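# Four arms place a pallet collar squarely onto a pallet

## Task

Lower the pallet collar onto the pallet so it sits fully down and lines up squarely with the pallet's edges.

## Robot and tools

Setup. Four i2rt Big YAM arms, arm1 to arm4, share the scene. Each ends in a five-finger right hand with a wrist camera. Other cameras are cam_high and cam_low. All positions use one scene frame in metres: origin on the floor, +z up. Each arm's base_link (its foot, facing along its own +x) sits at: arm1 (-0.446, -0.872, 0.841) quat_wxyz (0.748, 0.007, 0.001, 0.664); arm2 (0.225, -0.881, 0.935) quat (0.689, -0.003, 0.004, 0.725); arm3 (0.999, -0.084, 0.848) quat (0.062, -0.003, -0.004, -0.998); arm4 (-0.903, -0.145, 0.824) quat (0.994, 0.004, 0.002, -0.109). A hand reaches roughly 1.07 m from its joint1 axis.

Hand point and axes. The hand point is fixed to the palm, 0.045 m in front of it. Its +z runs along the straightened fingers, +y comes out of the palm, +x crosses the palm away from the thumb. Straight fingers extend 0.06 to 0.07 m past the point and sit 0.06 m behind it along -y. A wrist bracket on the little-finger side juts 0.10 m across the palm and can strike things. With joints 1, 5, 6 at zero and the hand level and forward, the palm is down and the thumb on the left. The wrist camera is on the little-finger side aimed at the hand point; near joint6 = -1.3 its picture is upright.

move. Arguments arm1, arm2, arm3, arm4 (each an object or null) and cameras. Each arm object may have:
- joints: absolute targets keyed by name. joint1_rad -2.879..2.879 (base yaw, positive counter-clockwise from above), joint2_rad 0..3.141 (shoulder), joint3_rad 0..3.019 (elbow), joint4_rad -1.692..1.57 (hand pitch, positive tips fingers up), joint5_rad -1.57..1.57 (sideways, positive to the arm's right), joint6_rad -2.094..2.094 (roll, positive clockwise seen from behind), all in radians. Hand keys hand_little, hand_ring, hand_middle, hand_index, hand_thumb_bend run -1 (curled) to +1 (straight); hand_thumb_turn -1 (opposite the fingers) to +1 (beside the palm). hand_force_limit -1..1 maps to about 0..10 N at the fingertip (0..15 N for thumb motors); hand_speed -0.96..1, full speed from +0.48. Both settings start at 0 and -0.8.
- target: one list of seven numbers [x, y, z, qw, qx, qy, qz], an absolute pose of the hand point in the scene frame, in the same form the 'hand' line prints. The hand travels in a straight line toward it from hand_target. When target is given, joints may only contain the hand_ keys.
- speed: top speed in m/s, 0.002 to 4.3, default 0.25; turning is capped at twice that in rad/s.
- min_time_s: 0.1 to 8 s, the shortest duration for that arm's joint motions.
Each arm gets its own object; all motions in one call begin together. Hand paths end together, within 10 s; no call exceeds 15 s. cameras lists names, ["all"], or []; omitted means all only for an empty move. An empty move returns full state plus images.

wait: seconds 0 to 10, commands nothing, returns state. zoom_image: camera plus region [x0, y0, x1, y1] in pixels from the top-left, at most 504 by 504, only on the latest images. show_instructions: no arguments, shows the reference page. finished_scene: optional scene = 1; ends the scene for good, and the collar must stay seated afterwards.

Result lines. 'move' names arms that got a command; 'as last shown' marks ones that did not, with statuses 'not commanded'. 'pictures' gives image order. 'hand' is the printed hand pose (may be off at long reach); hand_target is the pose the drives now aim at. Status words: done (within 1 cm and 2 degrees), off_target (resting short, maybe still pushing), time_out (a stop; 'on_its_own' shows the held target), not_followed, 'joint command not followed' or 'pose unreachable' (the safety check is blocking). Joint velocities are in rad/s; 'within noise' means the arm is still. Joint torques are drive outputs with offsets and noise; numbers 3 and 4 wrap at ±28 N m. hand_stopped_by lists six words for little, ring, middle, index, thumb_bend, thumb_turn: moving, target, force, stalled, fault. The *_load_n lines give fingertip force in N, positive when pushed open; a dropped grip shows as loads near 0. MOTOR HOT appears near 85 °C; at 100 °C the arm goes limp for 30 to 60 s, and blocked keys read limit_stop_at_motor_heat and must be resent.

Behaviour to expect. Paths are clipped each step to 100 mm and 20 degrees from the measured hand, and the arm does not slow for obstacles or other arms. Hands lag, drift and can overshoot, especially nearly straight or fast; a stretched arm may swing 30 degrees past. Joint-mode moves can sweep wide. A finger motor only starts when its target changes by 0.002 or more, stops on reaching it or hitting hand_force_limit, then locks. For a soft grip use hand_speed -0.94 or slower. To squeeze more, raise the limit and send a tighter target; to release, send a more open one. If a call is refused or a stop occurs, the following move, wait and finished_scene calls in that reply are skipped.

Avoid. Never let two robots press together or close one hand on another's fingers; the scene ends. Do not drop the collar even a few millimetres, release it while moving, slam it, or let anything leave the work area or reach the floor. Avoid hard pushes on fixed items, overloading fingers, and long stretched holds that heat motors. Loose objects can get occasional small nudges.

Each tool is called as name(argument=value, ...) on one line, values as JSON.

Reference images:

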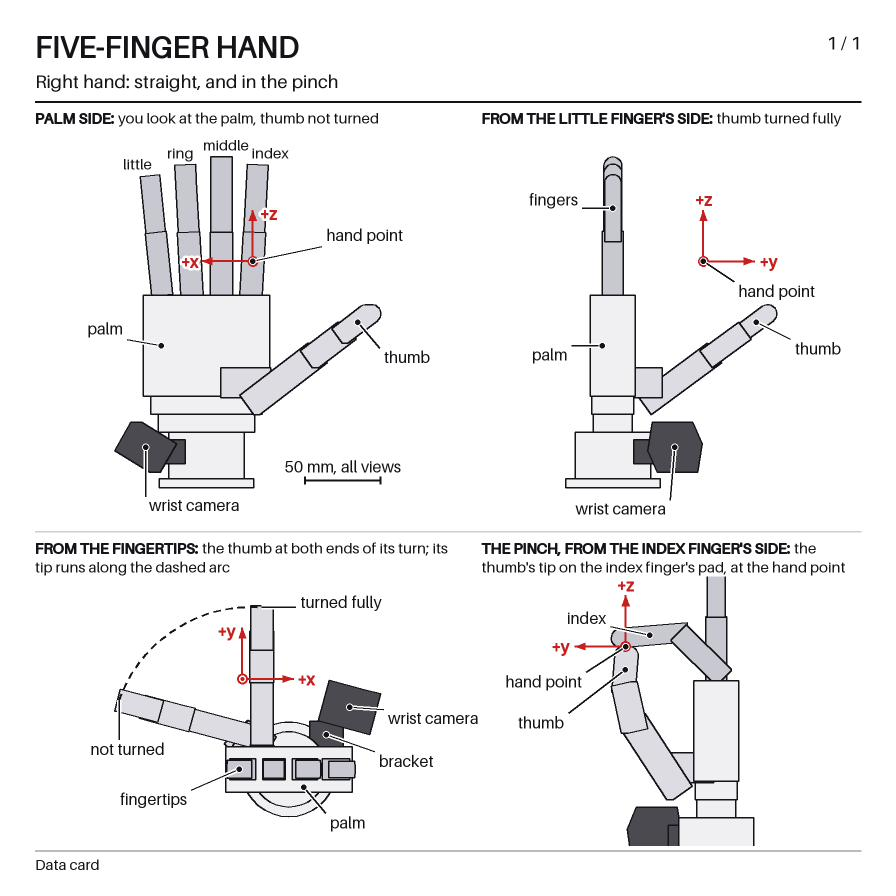

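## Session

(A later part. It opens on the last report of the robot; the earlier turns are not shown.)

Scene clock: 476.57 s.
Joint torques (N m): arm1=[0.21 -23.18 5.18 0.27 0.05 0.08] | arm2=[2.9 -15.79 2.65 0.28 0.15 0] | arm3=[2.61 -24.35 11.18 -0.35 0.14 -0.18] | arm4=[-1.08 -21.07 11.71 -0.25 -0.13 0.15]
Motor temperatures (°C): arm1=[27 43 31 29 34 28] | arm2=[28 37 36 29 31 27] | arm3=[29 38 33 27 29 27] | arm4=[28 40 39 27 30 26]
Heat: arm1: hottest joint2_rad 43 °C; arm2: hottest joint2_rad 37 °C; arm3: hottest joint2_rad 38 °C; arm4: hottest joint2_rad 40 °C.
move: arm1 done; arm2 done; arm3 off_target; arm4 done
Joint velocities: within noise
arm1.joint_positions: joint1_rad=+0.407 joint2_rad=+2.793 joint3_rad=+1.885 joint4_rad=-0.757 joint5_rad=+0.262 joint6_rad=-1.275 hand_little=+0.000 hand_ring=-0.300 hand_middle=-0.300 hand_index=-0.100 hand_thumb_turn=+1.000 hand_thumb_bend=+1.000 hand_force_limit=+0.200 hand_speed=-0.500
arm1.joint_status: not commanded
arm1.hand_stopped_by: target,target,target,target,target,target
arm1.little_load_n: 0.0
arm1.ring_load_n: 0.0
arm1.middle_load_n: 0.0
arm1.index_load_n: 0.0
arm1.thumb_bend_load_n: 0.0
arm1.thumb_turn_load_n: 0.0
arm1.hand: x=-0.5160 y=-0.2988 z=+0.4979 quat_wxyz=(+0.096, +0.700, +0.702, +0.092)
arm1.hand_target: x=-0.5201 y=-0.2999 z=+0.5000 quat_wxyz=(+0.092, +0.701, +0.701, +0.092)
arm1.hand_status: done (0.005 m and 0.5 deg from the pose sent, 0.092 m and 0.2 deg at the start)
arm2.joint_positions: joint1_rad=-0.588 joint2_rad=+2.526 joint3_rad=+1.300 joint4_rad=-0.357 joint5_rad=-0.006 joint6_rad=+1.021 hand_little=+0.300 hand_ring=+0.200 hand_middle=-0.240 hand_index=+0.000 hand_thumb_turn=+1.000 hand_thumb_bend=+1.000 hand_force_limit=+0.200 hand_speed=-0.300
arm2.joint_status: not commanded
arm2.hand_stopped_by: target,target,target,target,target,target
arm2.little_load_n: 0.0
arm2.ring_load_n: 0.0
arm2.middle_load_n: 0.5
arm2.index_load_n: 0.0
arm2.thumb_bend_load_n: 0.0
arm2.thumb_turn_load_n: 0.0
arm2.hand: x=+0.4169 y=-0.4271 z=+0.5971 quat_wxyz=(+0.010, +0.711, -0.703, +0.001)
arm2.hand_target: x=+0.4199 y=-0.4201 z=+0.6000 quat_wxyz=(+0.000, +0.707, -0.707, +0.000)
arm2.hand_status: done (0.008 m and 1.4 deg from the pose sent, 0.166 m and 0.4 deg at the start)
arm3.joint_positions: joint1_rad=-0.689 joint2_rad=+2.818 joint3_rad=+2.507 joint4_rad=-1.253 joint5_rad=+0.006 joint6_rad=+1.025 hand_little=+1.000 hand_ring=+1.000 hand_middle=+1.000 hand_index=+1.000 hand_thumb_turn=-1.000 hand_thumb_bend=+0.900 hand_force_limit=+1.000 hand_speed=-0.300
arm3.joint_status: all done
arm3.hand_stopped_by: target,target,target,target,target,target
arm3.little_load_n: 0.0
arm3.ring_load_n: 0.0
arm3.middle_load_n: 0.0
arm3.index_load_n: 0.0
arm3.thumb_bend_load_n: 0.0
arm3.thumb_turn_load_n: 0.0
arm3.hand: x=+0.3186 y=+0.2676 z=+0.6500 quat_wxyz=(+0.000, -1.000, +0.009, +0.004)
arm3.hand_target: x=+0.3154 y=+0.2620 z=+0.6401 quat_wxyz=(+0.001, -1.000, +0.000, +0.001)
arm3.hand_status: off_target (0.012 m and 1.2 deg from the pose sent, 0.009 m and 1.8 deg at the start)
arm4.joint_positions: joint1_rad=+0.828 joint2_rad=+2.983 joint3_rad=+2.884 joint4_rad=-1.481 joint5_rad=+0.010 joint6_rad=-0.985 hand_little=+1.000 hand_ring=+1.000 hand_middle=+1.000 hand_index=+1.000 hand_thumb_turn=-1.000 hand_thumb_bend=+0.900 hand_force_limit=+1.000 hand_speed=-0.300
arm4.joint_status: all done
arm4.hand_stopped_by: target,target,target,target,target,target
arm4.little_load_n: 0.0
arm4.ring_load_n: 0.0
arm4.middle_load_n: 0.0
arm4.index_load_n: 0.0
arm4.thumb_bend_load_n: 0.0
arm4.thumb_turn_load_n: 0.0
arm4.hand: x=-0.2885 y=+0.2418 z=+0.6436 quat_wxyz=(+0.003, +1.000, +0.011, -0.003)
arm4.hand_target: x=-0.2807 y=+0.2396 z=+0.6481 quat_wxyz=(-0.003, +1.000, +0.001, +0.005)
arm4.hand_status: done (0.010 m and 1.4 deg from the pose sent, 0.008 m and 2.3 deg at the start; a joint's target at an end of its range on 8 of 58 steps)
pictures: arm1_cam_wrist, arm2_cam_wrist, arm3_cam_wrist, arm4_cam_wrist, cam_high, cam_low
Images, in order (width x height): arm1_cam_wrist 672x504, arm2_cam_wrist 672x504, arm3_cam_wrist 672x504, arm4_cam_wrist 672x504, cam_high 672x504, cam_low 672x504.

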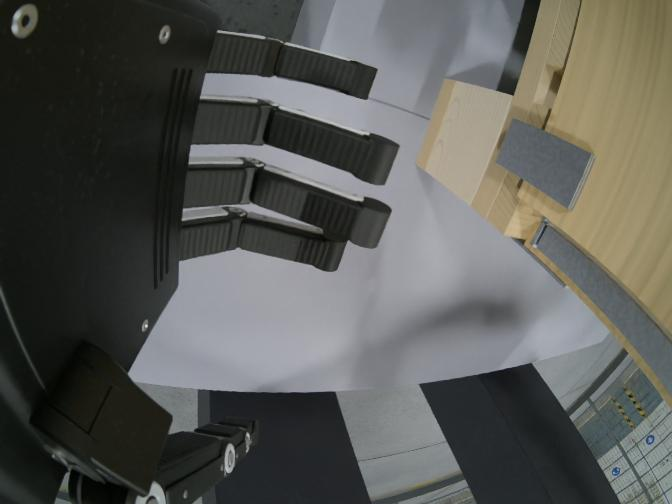

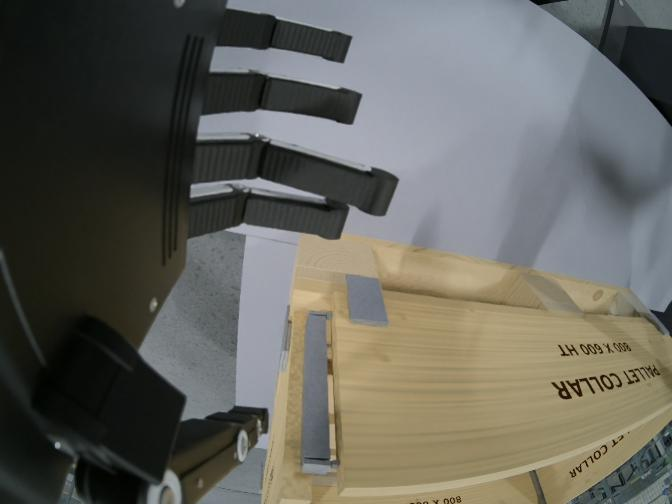

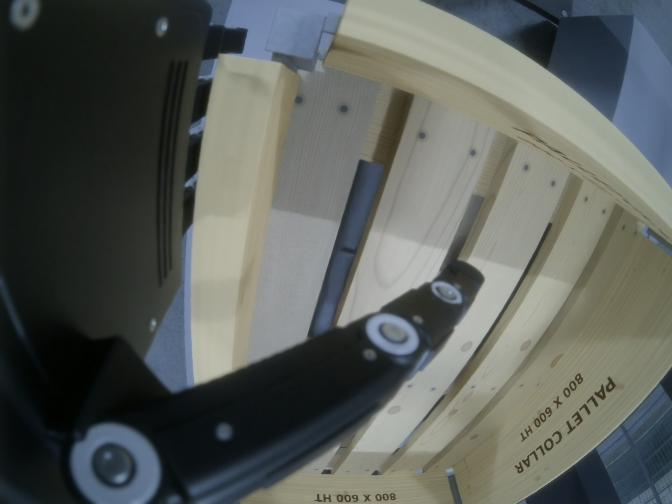

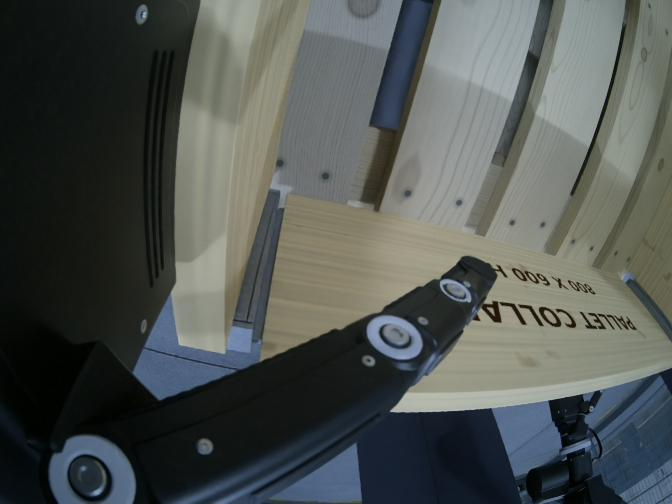

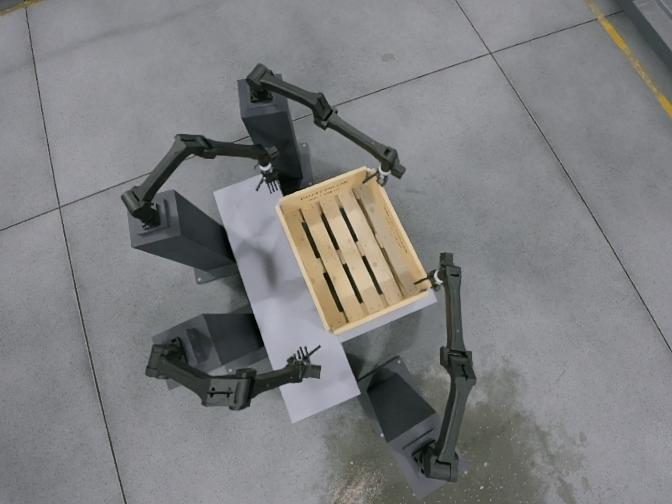

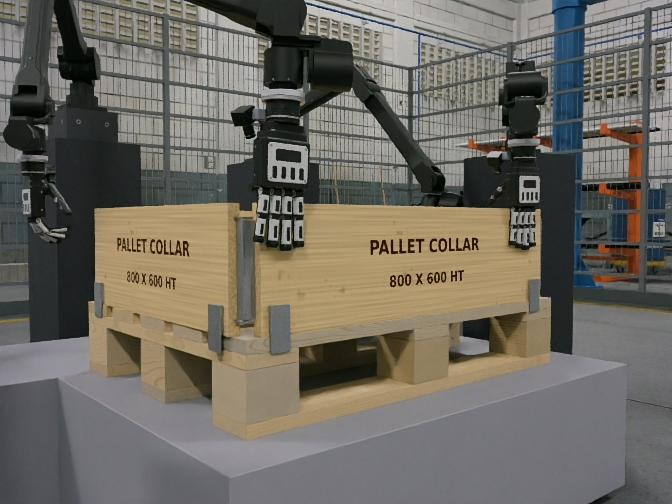

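zoom_image(camera="arm2_cam_wrist", region=[260, 230, 460, 480])

zoom_image(camera="arm2_cam_wrist", region=[460, 230, 672, 450])

zoom_image(camera="arm1_cam_wrist", region=[420, 60, 672, 360])

zoom_image(camera="cam_low", region=[190, 295, 310, 375])

zoom_image(camera="cam_low", region=[80, 280, 140, 340])

zoom_image(camera="cam_low", region=[500, 265, 560, 325])

Scaled by 2.016 from the camera's image (finer frame: 960x720).

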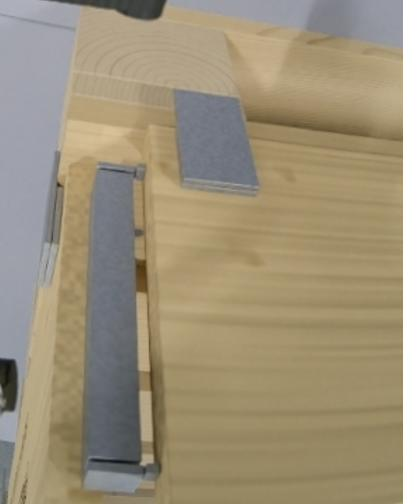

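Scaled by 2.291 from the camera's image (finer frame: 960x720).

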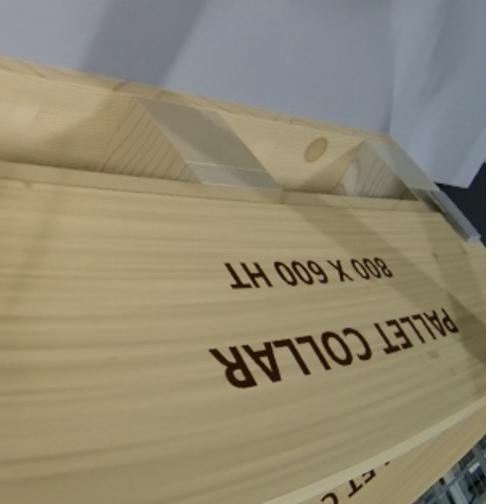

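Scaled by 1.680 from the camera's image (finer frame: 960x720).

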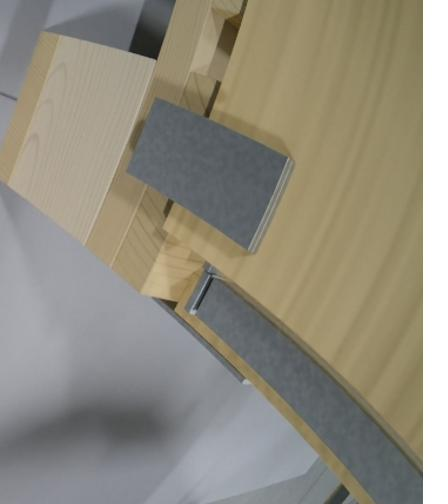

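Scaled by 4.200 from the camera's image (finer frame: 960x720).

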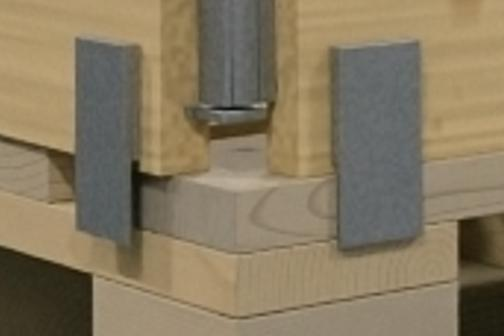

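Scaled by 8.400 from the camera's image (finer frame: 960x720).

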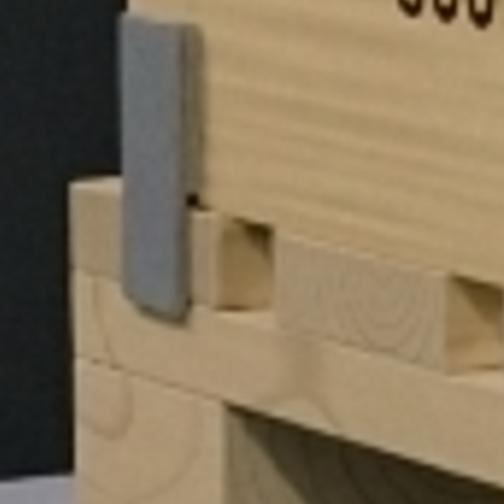

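Scaled by 8.400 from the camera's image (finer frame: 960x720).

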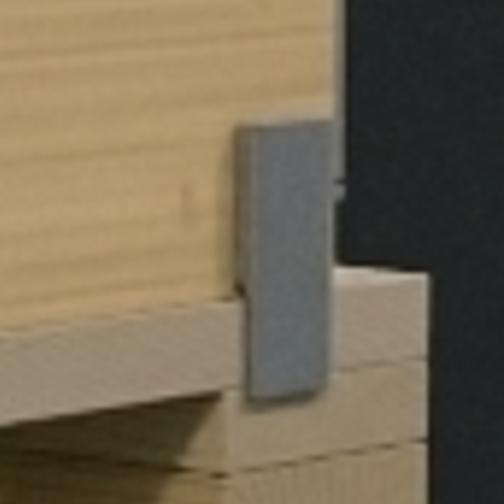

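move(arm3={"target":[0.32,0.275,0.70,0.0,1,0,0],"speed":0.1}, arm4={"target":[-0.29,0.250,0.70,0.0,1,0,0],"speed":0.1})

move(arm3={"target":[0.33,0.30,0.80,0.0,1,0,0],"speed":0.2}, arm4={"target":[-0.30,0.28,0.80,0.0,1,0,0],"speed":0.2}, cameras=["arm3_cam_wrist","arm4_cam_wrist","cam_high","cam_low"])

zoom_image(camera="cam_high", region=[260, 150, 450, 340])

Scene clock: 478.27 s.
Joint torques (N m): arm1=[-0.09 -23.47 5.31 0.36 0.05 0.08] | arm2=[2.78 -15.79 2.67 0.34 0.13 0.01] | arm3=[1.38 -26.29 11 -0.43 0.01 -0.18] | arm4=[0.32 -23.12 9.72 -0.21 -0.06 0.14]
Motor temperatures (°C): arm1=[27 43 31 29 33 28] | arm2=[28 37 36 29 31 27] | arm3=[29 38 33 27 29 27] | arm4=[28 40 39 27 30 26]
Heat: arm1: hottest joint2_rad 43 °C; arm2: hottest joint2_rad 37 °C; arm3: hottest joint2_rad 38 °C; arm4: hottest joint2_rad 40 °C.
move: arm3 done; arm4 off_target
Joint velocities: within noise
arm1, arm2: as last shown
arm1.thumb_turn_load_n: 0.5
arm2.joint_positions: joint1_rad=-0.588 joint2_rad=+2.526 joint3_rad=+1.300 joint4_rad=-0.357 joint5_rad=-0.006 joint6_rad=+1.022 hand_little=+0.300 hand_ring=+0.200 hand_middle=-0.240 hand_index=+0.000 hand_thumb_turn=+1.000 hand_thumb_bend=+1.000 hand_force_limit=+0.200 hand_speed=-0.300
arm2.middle_load_n: 0.0
arm3.joint_positions: joint1_rad=-0.689 joint2_rad=+2.755 joint3_rad=+2.512 joint4_rad=-1.332 joint5_rad=+0.008 joint6_rad=+1.008 hand_little=+1.000 hand_ring=+1.000 hand_middle=+1.000 hand_index=+1.000 hand_thumb_turn=-1.000 hand_thumb_bend=+0.900 hand_force_limit=+1.000 hand_speed=-0.300
arm3.joint_status: not commanded
arm3.hand_stopped_by: target,target,target,target,target,target
arm3.little_load_n: 0.0
arm3.ring_load_n: -0.5
arm3.middle_load_n: 0.0
arm3.index_load_n: 0.0
arm3.thumb_bend_load_n: 0.0
arm3.thumb_turn_load_n: 0.0
arm3.hand: x=+0.3203 y=+0.2676 z=+0.6983 quat_wxyz=(-0.002, -1.000, +0.001, -0.001)
arm3.hand_target: x=+0.3202 y=+0.2750 z=+0.7000 quat_wxyz=(+0.000, -1.000, +0.000, +0.001)
arm3.hand_status: done (0.008 m and 0.3 deg from the pose sent, 0.051 m and 1.1 deg at the start)
arm4.joint_positions: joint1_rad=+0.831 joint2_rad=+2.927 joint3_rad=+2.884 joint4_rad=-1.545 joint5_rad=+0.007 joint6_rad=-0.964 hand_little=+1.000 hand_ring=+1.000 hand_middle=+1.000 hand_index=+1.000 hand_thumb_turn=-1.000 hand_thumb_bend=+0.900 hand_force_limit=+1.000 hand_speed=-0.300
arm4.joint_status: not commanded
arm4.hand_stopped_by: target,target,target,target,target,target
arm4.little_load_n: 0.0
arm4.ring_load_n: 0.0
arm4.middle_load_n: 0.0
arm4.index_load_n: 0.0
arm4.thumb_bend_load_n: 0.0
arm4.thumb_turn_load_n: 0.0
arm4.hand: x=-0.2917 y=+0.2435 z=+0.6864 quat_wxyz=(+0.004, +1.000, +0.002, -0.007)
arm4.hand_target: x=-0.2901 y=+0.2497 z=+0.6998 quat_wxyz=(-0.001, +1.000, +0.000, +0.001)
arm4.hand_status: off_target (0.015 m and 1.0 deg from the pose sent, 0.057 m and 1.4 deg at the start)
pictures: none

Scene clock: 479.67 s.
Joint torques (N m): arm1=[-0.09 -22.83 5.23 0.32 0.07 0.03] | arm2=[2.78 -15.62 2.59 0.32 0.16 -0.02] | arm3=[0.67 -24.47 11.4 -0.55 -0.04 -0.23] | arm4=[0.03 -21.83 10.84 0.12 -0.05 0.13]
Motor temperatures (°C): arm1=[27 43 31 29 33 28] | arm2=[28 37 36 29 31 27] | arm3=[29 39 33 27 29 27] | arm4=[28 40 39 27 29 26]
Heat: arm1: hottest joint2_rad 43 °C; arm2: hottest joint2_rad 37 °C; arm3: hottest joint2_rad 39 °C; arm4: hottest joint2_rad 40 °C.
move: arm3 off_target; arm4 off_target
Joint velocities: within noise
arm1, arm2: as last shown
arm1.thumb_turn_load_n: 0.0
arm3.joint_positions: joint1_rad=-0.719 joint2_rad=+2.681 joint3_rad=+2.664 joint4_rad=-1.541 joint5_rad=+0.010 joint6_rad=+0.975 hand_little=+1.000 hand_ring=+1.000 hand_middle=+1.000 hand_index=+1.000 hand_thumb_turn=-1.000 hand_thumb_bend=+0.900 hand_force_limit=+1.000 hand_speed=-0.300
arm3.joint_status: not commanded
arm3.hand_stopped_by: target,target,target,target,target,target
arm3.little_load_n: 0.0
arm3.ring_load_n: 0.0
arm3.middle_load_n: 0.0
arm3.index_load_n: -0.5
arm3.thumb_bend_load_n: 0.0
arm3.thumb_turn_load_n: 0.0
arm3.hand: x=+0.3266 y=+0.2933 z=+0.8111 quat_wxyz=(+0.004, -1.000, +0.000, +0.005)
arm3.hand_target: x=+0.3303 y=+0.2996 z=+0.8001 quat_wxyz=(+0.001, -1.000, +0.000, +0.001)
arm3.hand_status: off_target (0.013 m and 0.7 deg from the pose sent, 0.107 m and 0.3 deg at the start)
arm4.joint_positions: joint1_rad=+0.875 joint2_rad=+2.791 joint3_rad=+2.897 joint4_rad=-1.636 joint5_rad=+0.008 joint6_rad=-0.932 hand_little=+1.000 hand_ring=+1.000 hand_middle=+1.000 hand_index=+1.000 hand_thumb_turn=-1.000 hand_thumb_bend=+0.900 hand_force_limit=+1.000 hand_speed=-0.300
arm4.joint_status: not commanded
arm4.hand_stopped_by: target,target,target,target,target,target
arm4.little_load_n: 0.0
arm4.ring_load_n: 0.0
arm4.middle_load_n: 0.0
arm4.index_load_n: 0.0
arm4.thumb_bend_load_n: 0.0
arm4.thumb_turn_load_n: 0.0
arm4.hand: x=-0.3041 y=+0.2753 z=+0.7925 quat_wxyz=(-0.013, +1.000, +0.008, +0.017)
arm4.hand_target: x=-0.3011 y=+0.2792 z=+0.7999 quat_wxyz=(-0.019, +0.999, +0.004, +0.026)
arm4.hand_status: off_target (0.010 m and 2.6 deg from the pose sent, 0.119 m and 1.0 deg at the start; a joint's target at an end of its range on 36 of 42 steps)
Images, in order (width x height): arm3_cam_wrist 672x504, arm4_cam_wrist 672x504, cam_high 672x504, cam_low 672x504.

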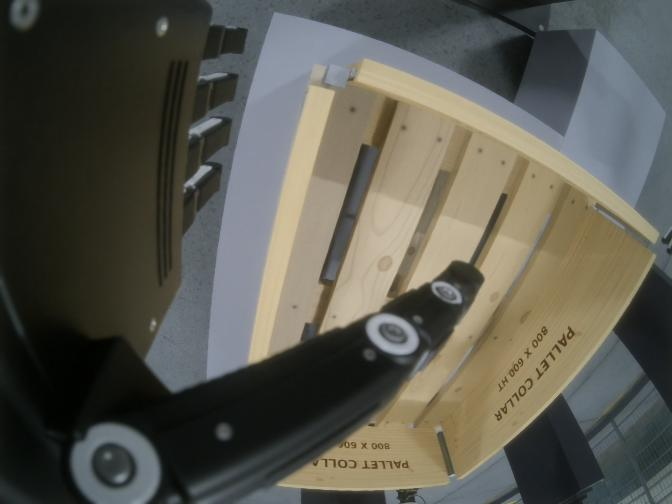

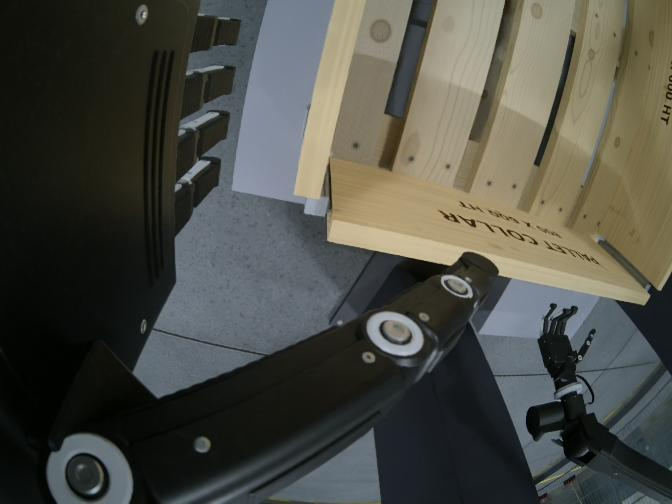

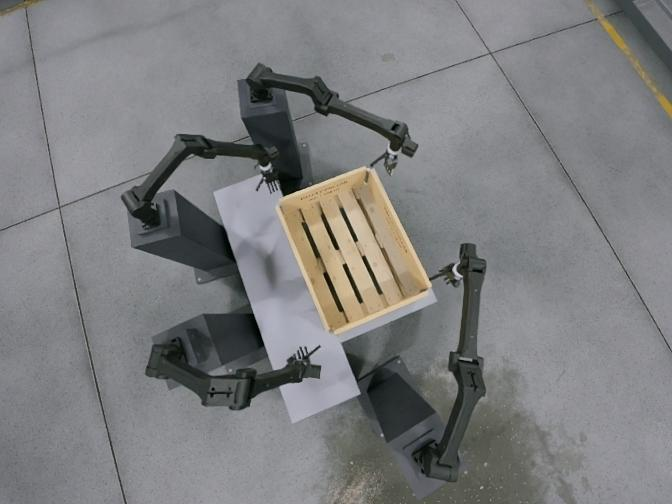

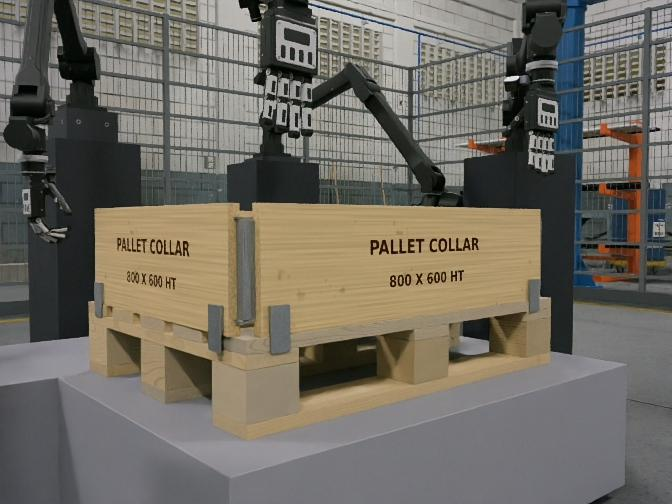

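Scaled by 2.653 from the camera's image (finer frame: 960x720).

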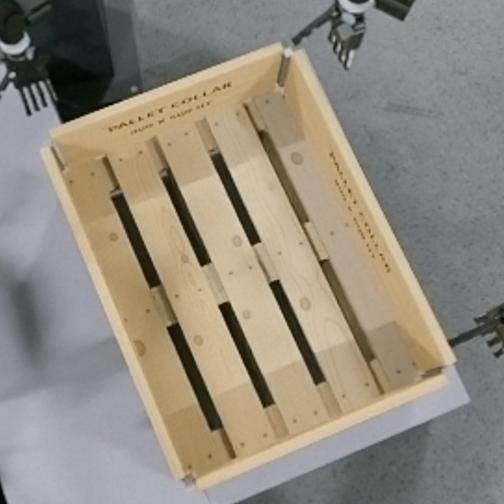

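zoom_image(camera="arm4_cam_wrist", region=[280, 100, 480, 280])

zoom_image(camera="arm3_cam_wrist", region=[240, 40, 480, 280])

zoom_image(camera="arm4_cam_wrist", region=[540, 180, 672, 320])

Scaled by 2.520 from the camera's image (finer frame: 960x720).

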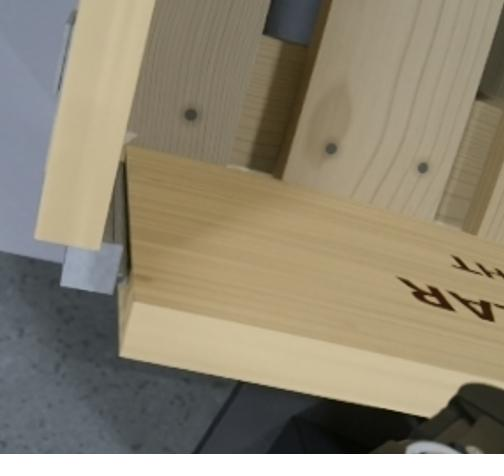

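Scaled by 2.100 from the camera's image (finer frame: 960x720).

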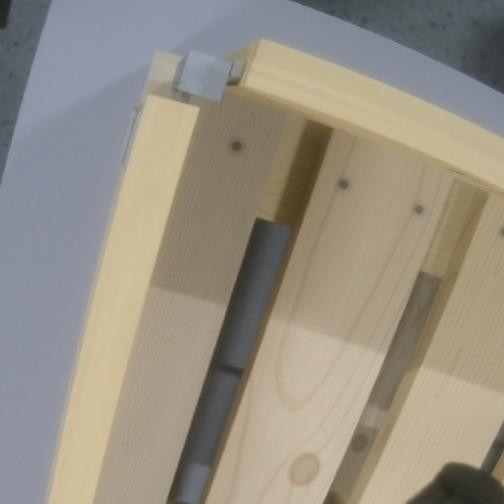

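Scaled by 3.600 from the camera's image (finer frame: 960x720).

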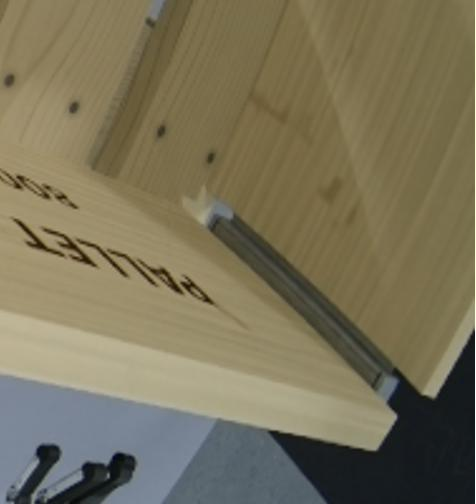

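finished_scene()

The scene is finished: the task was done.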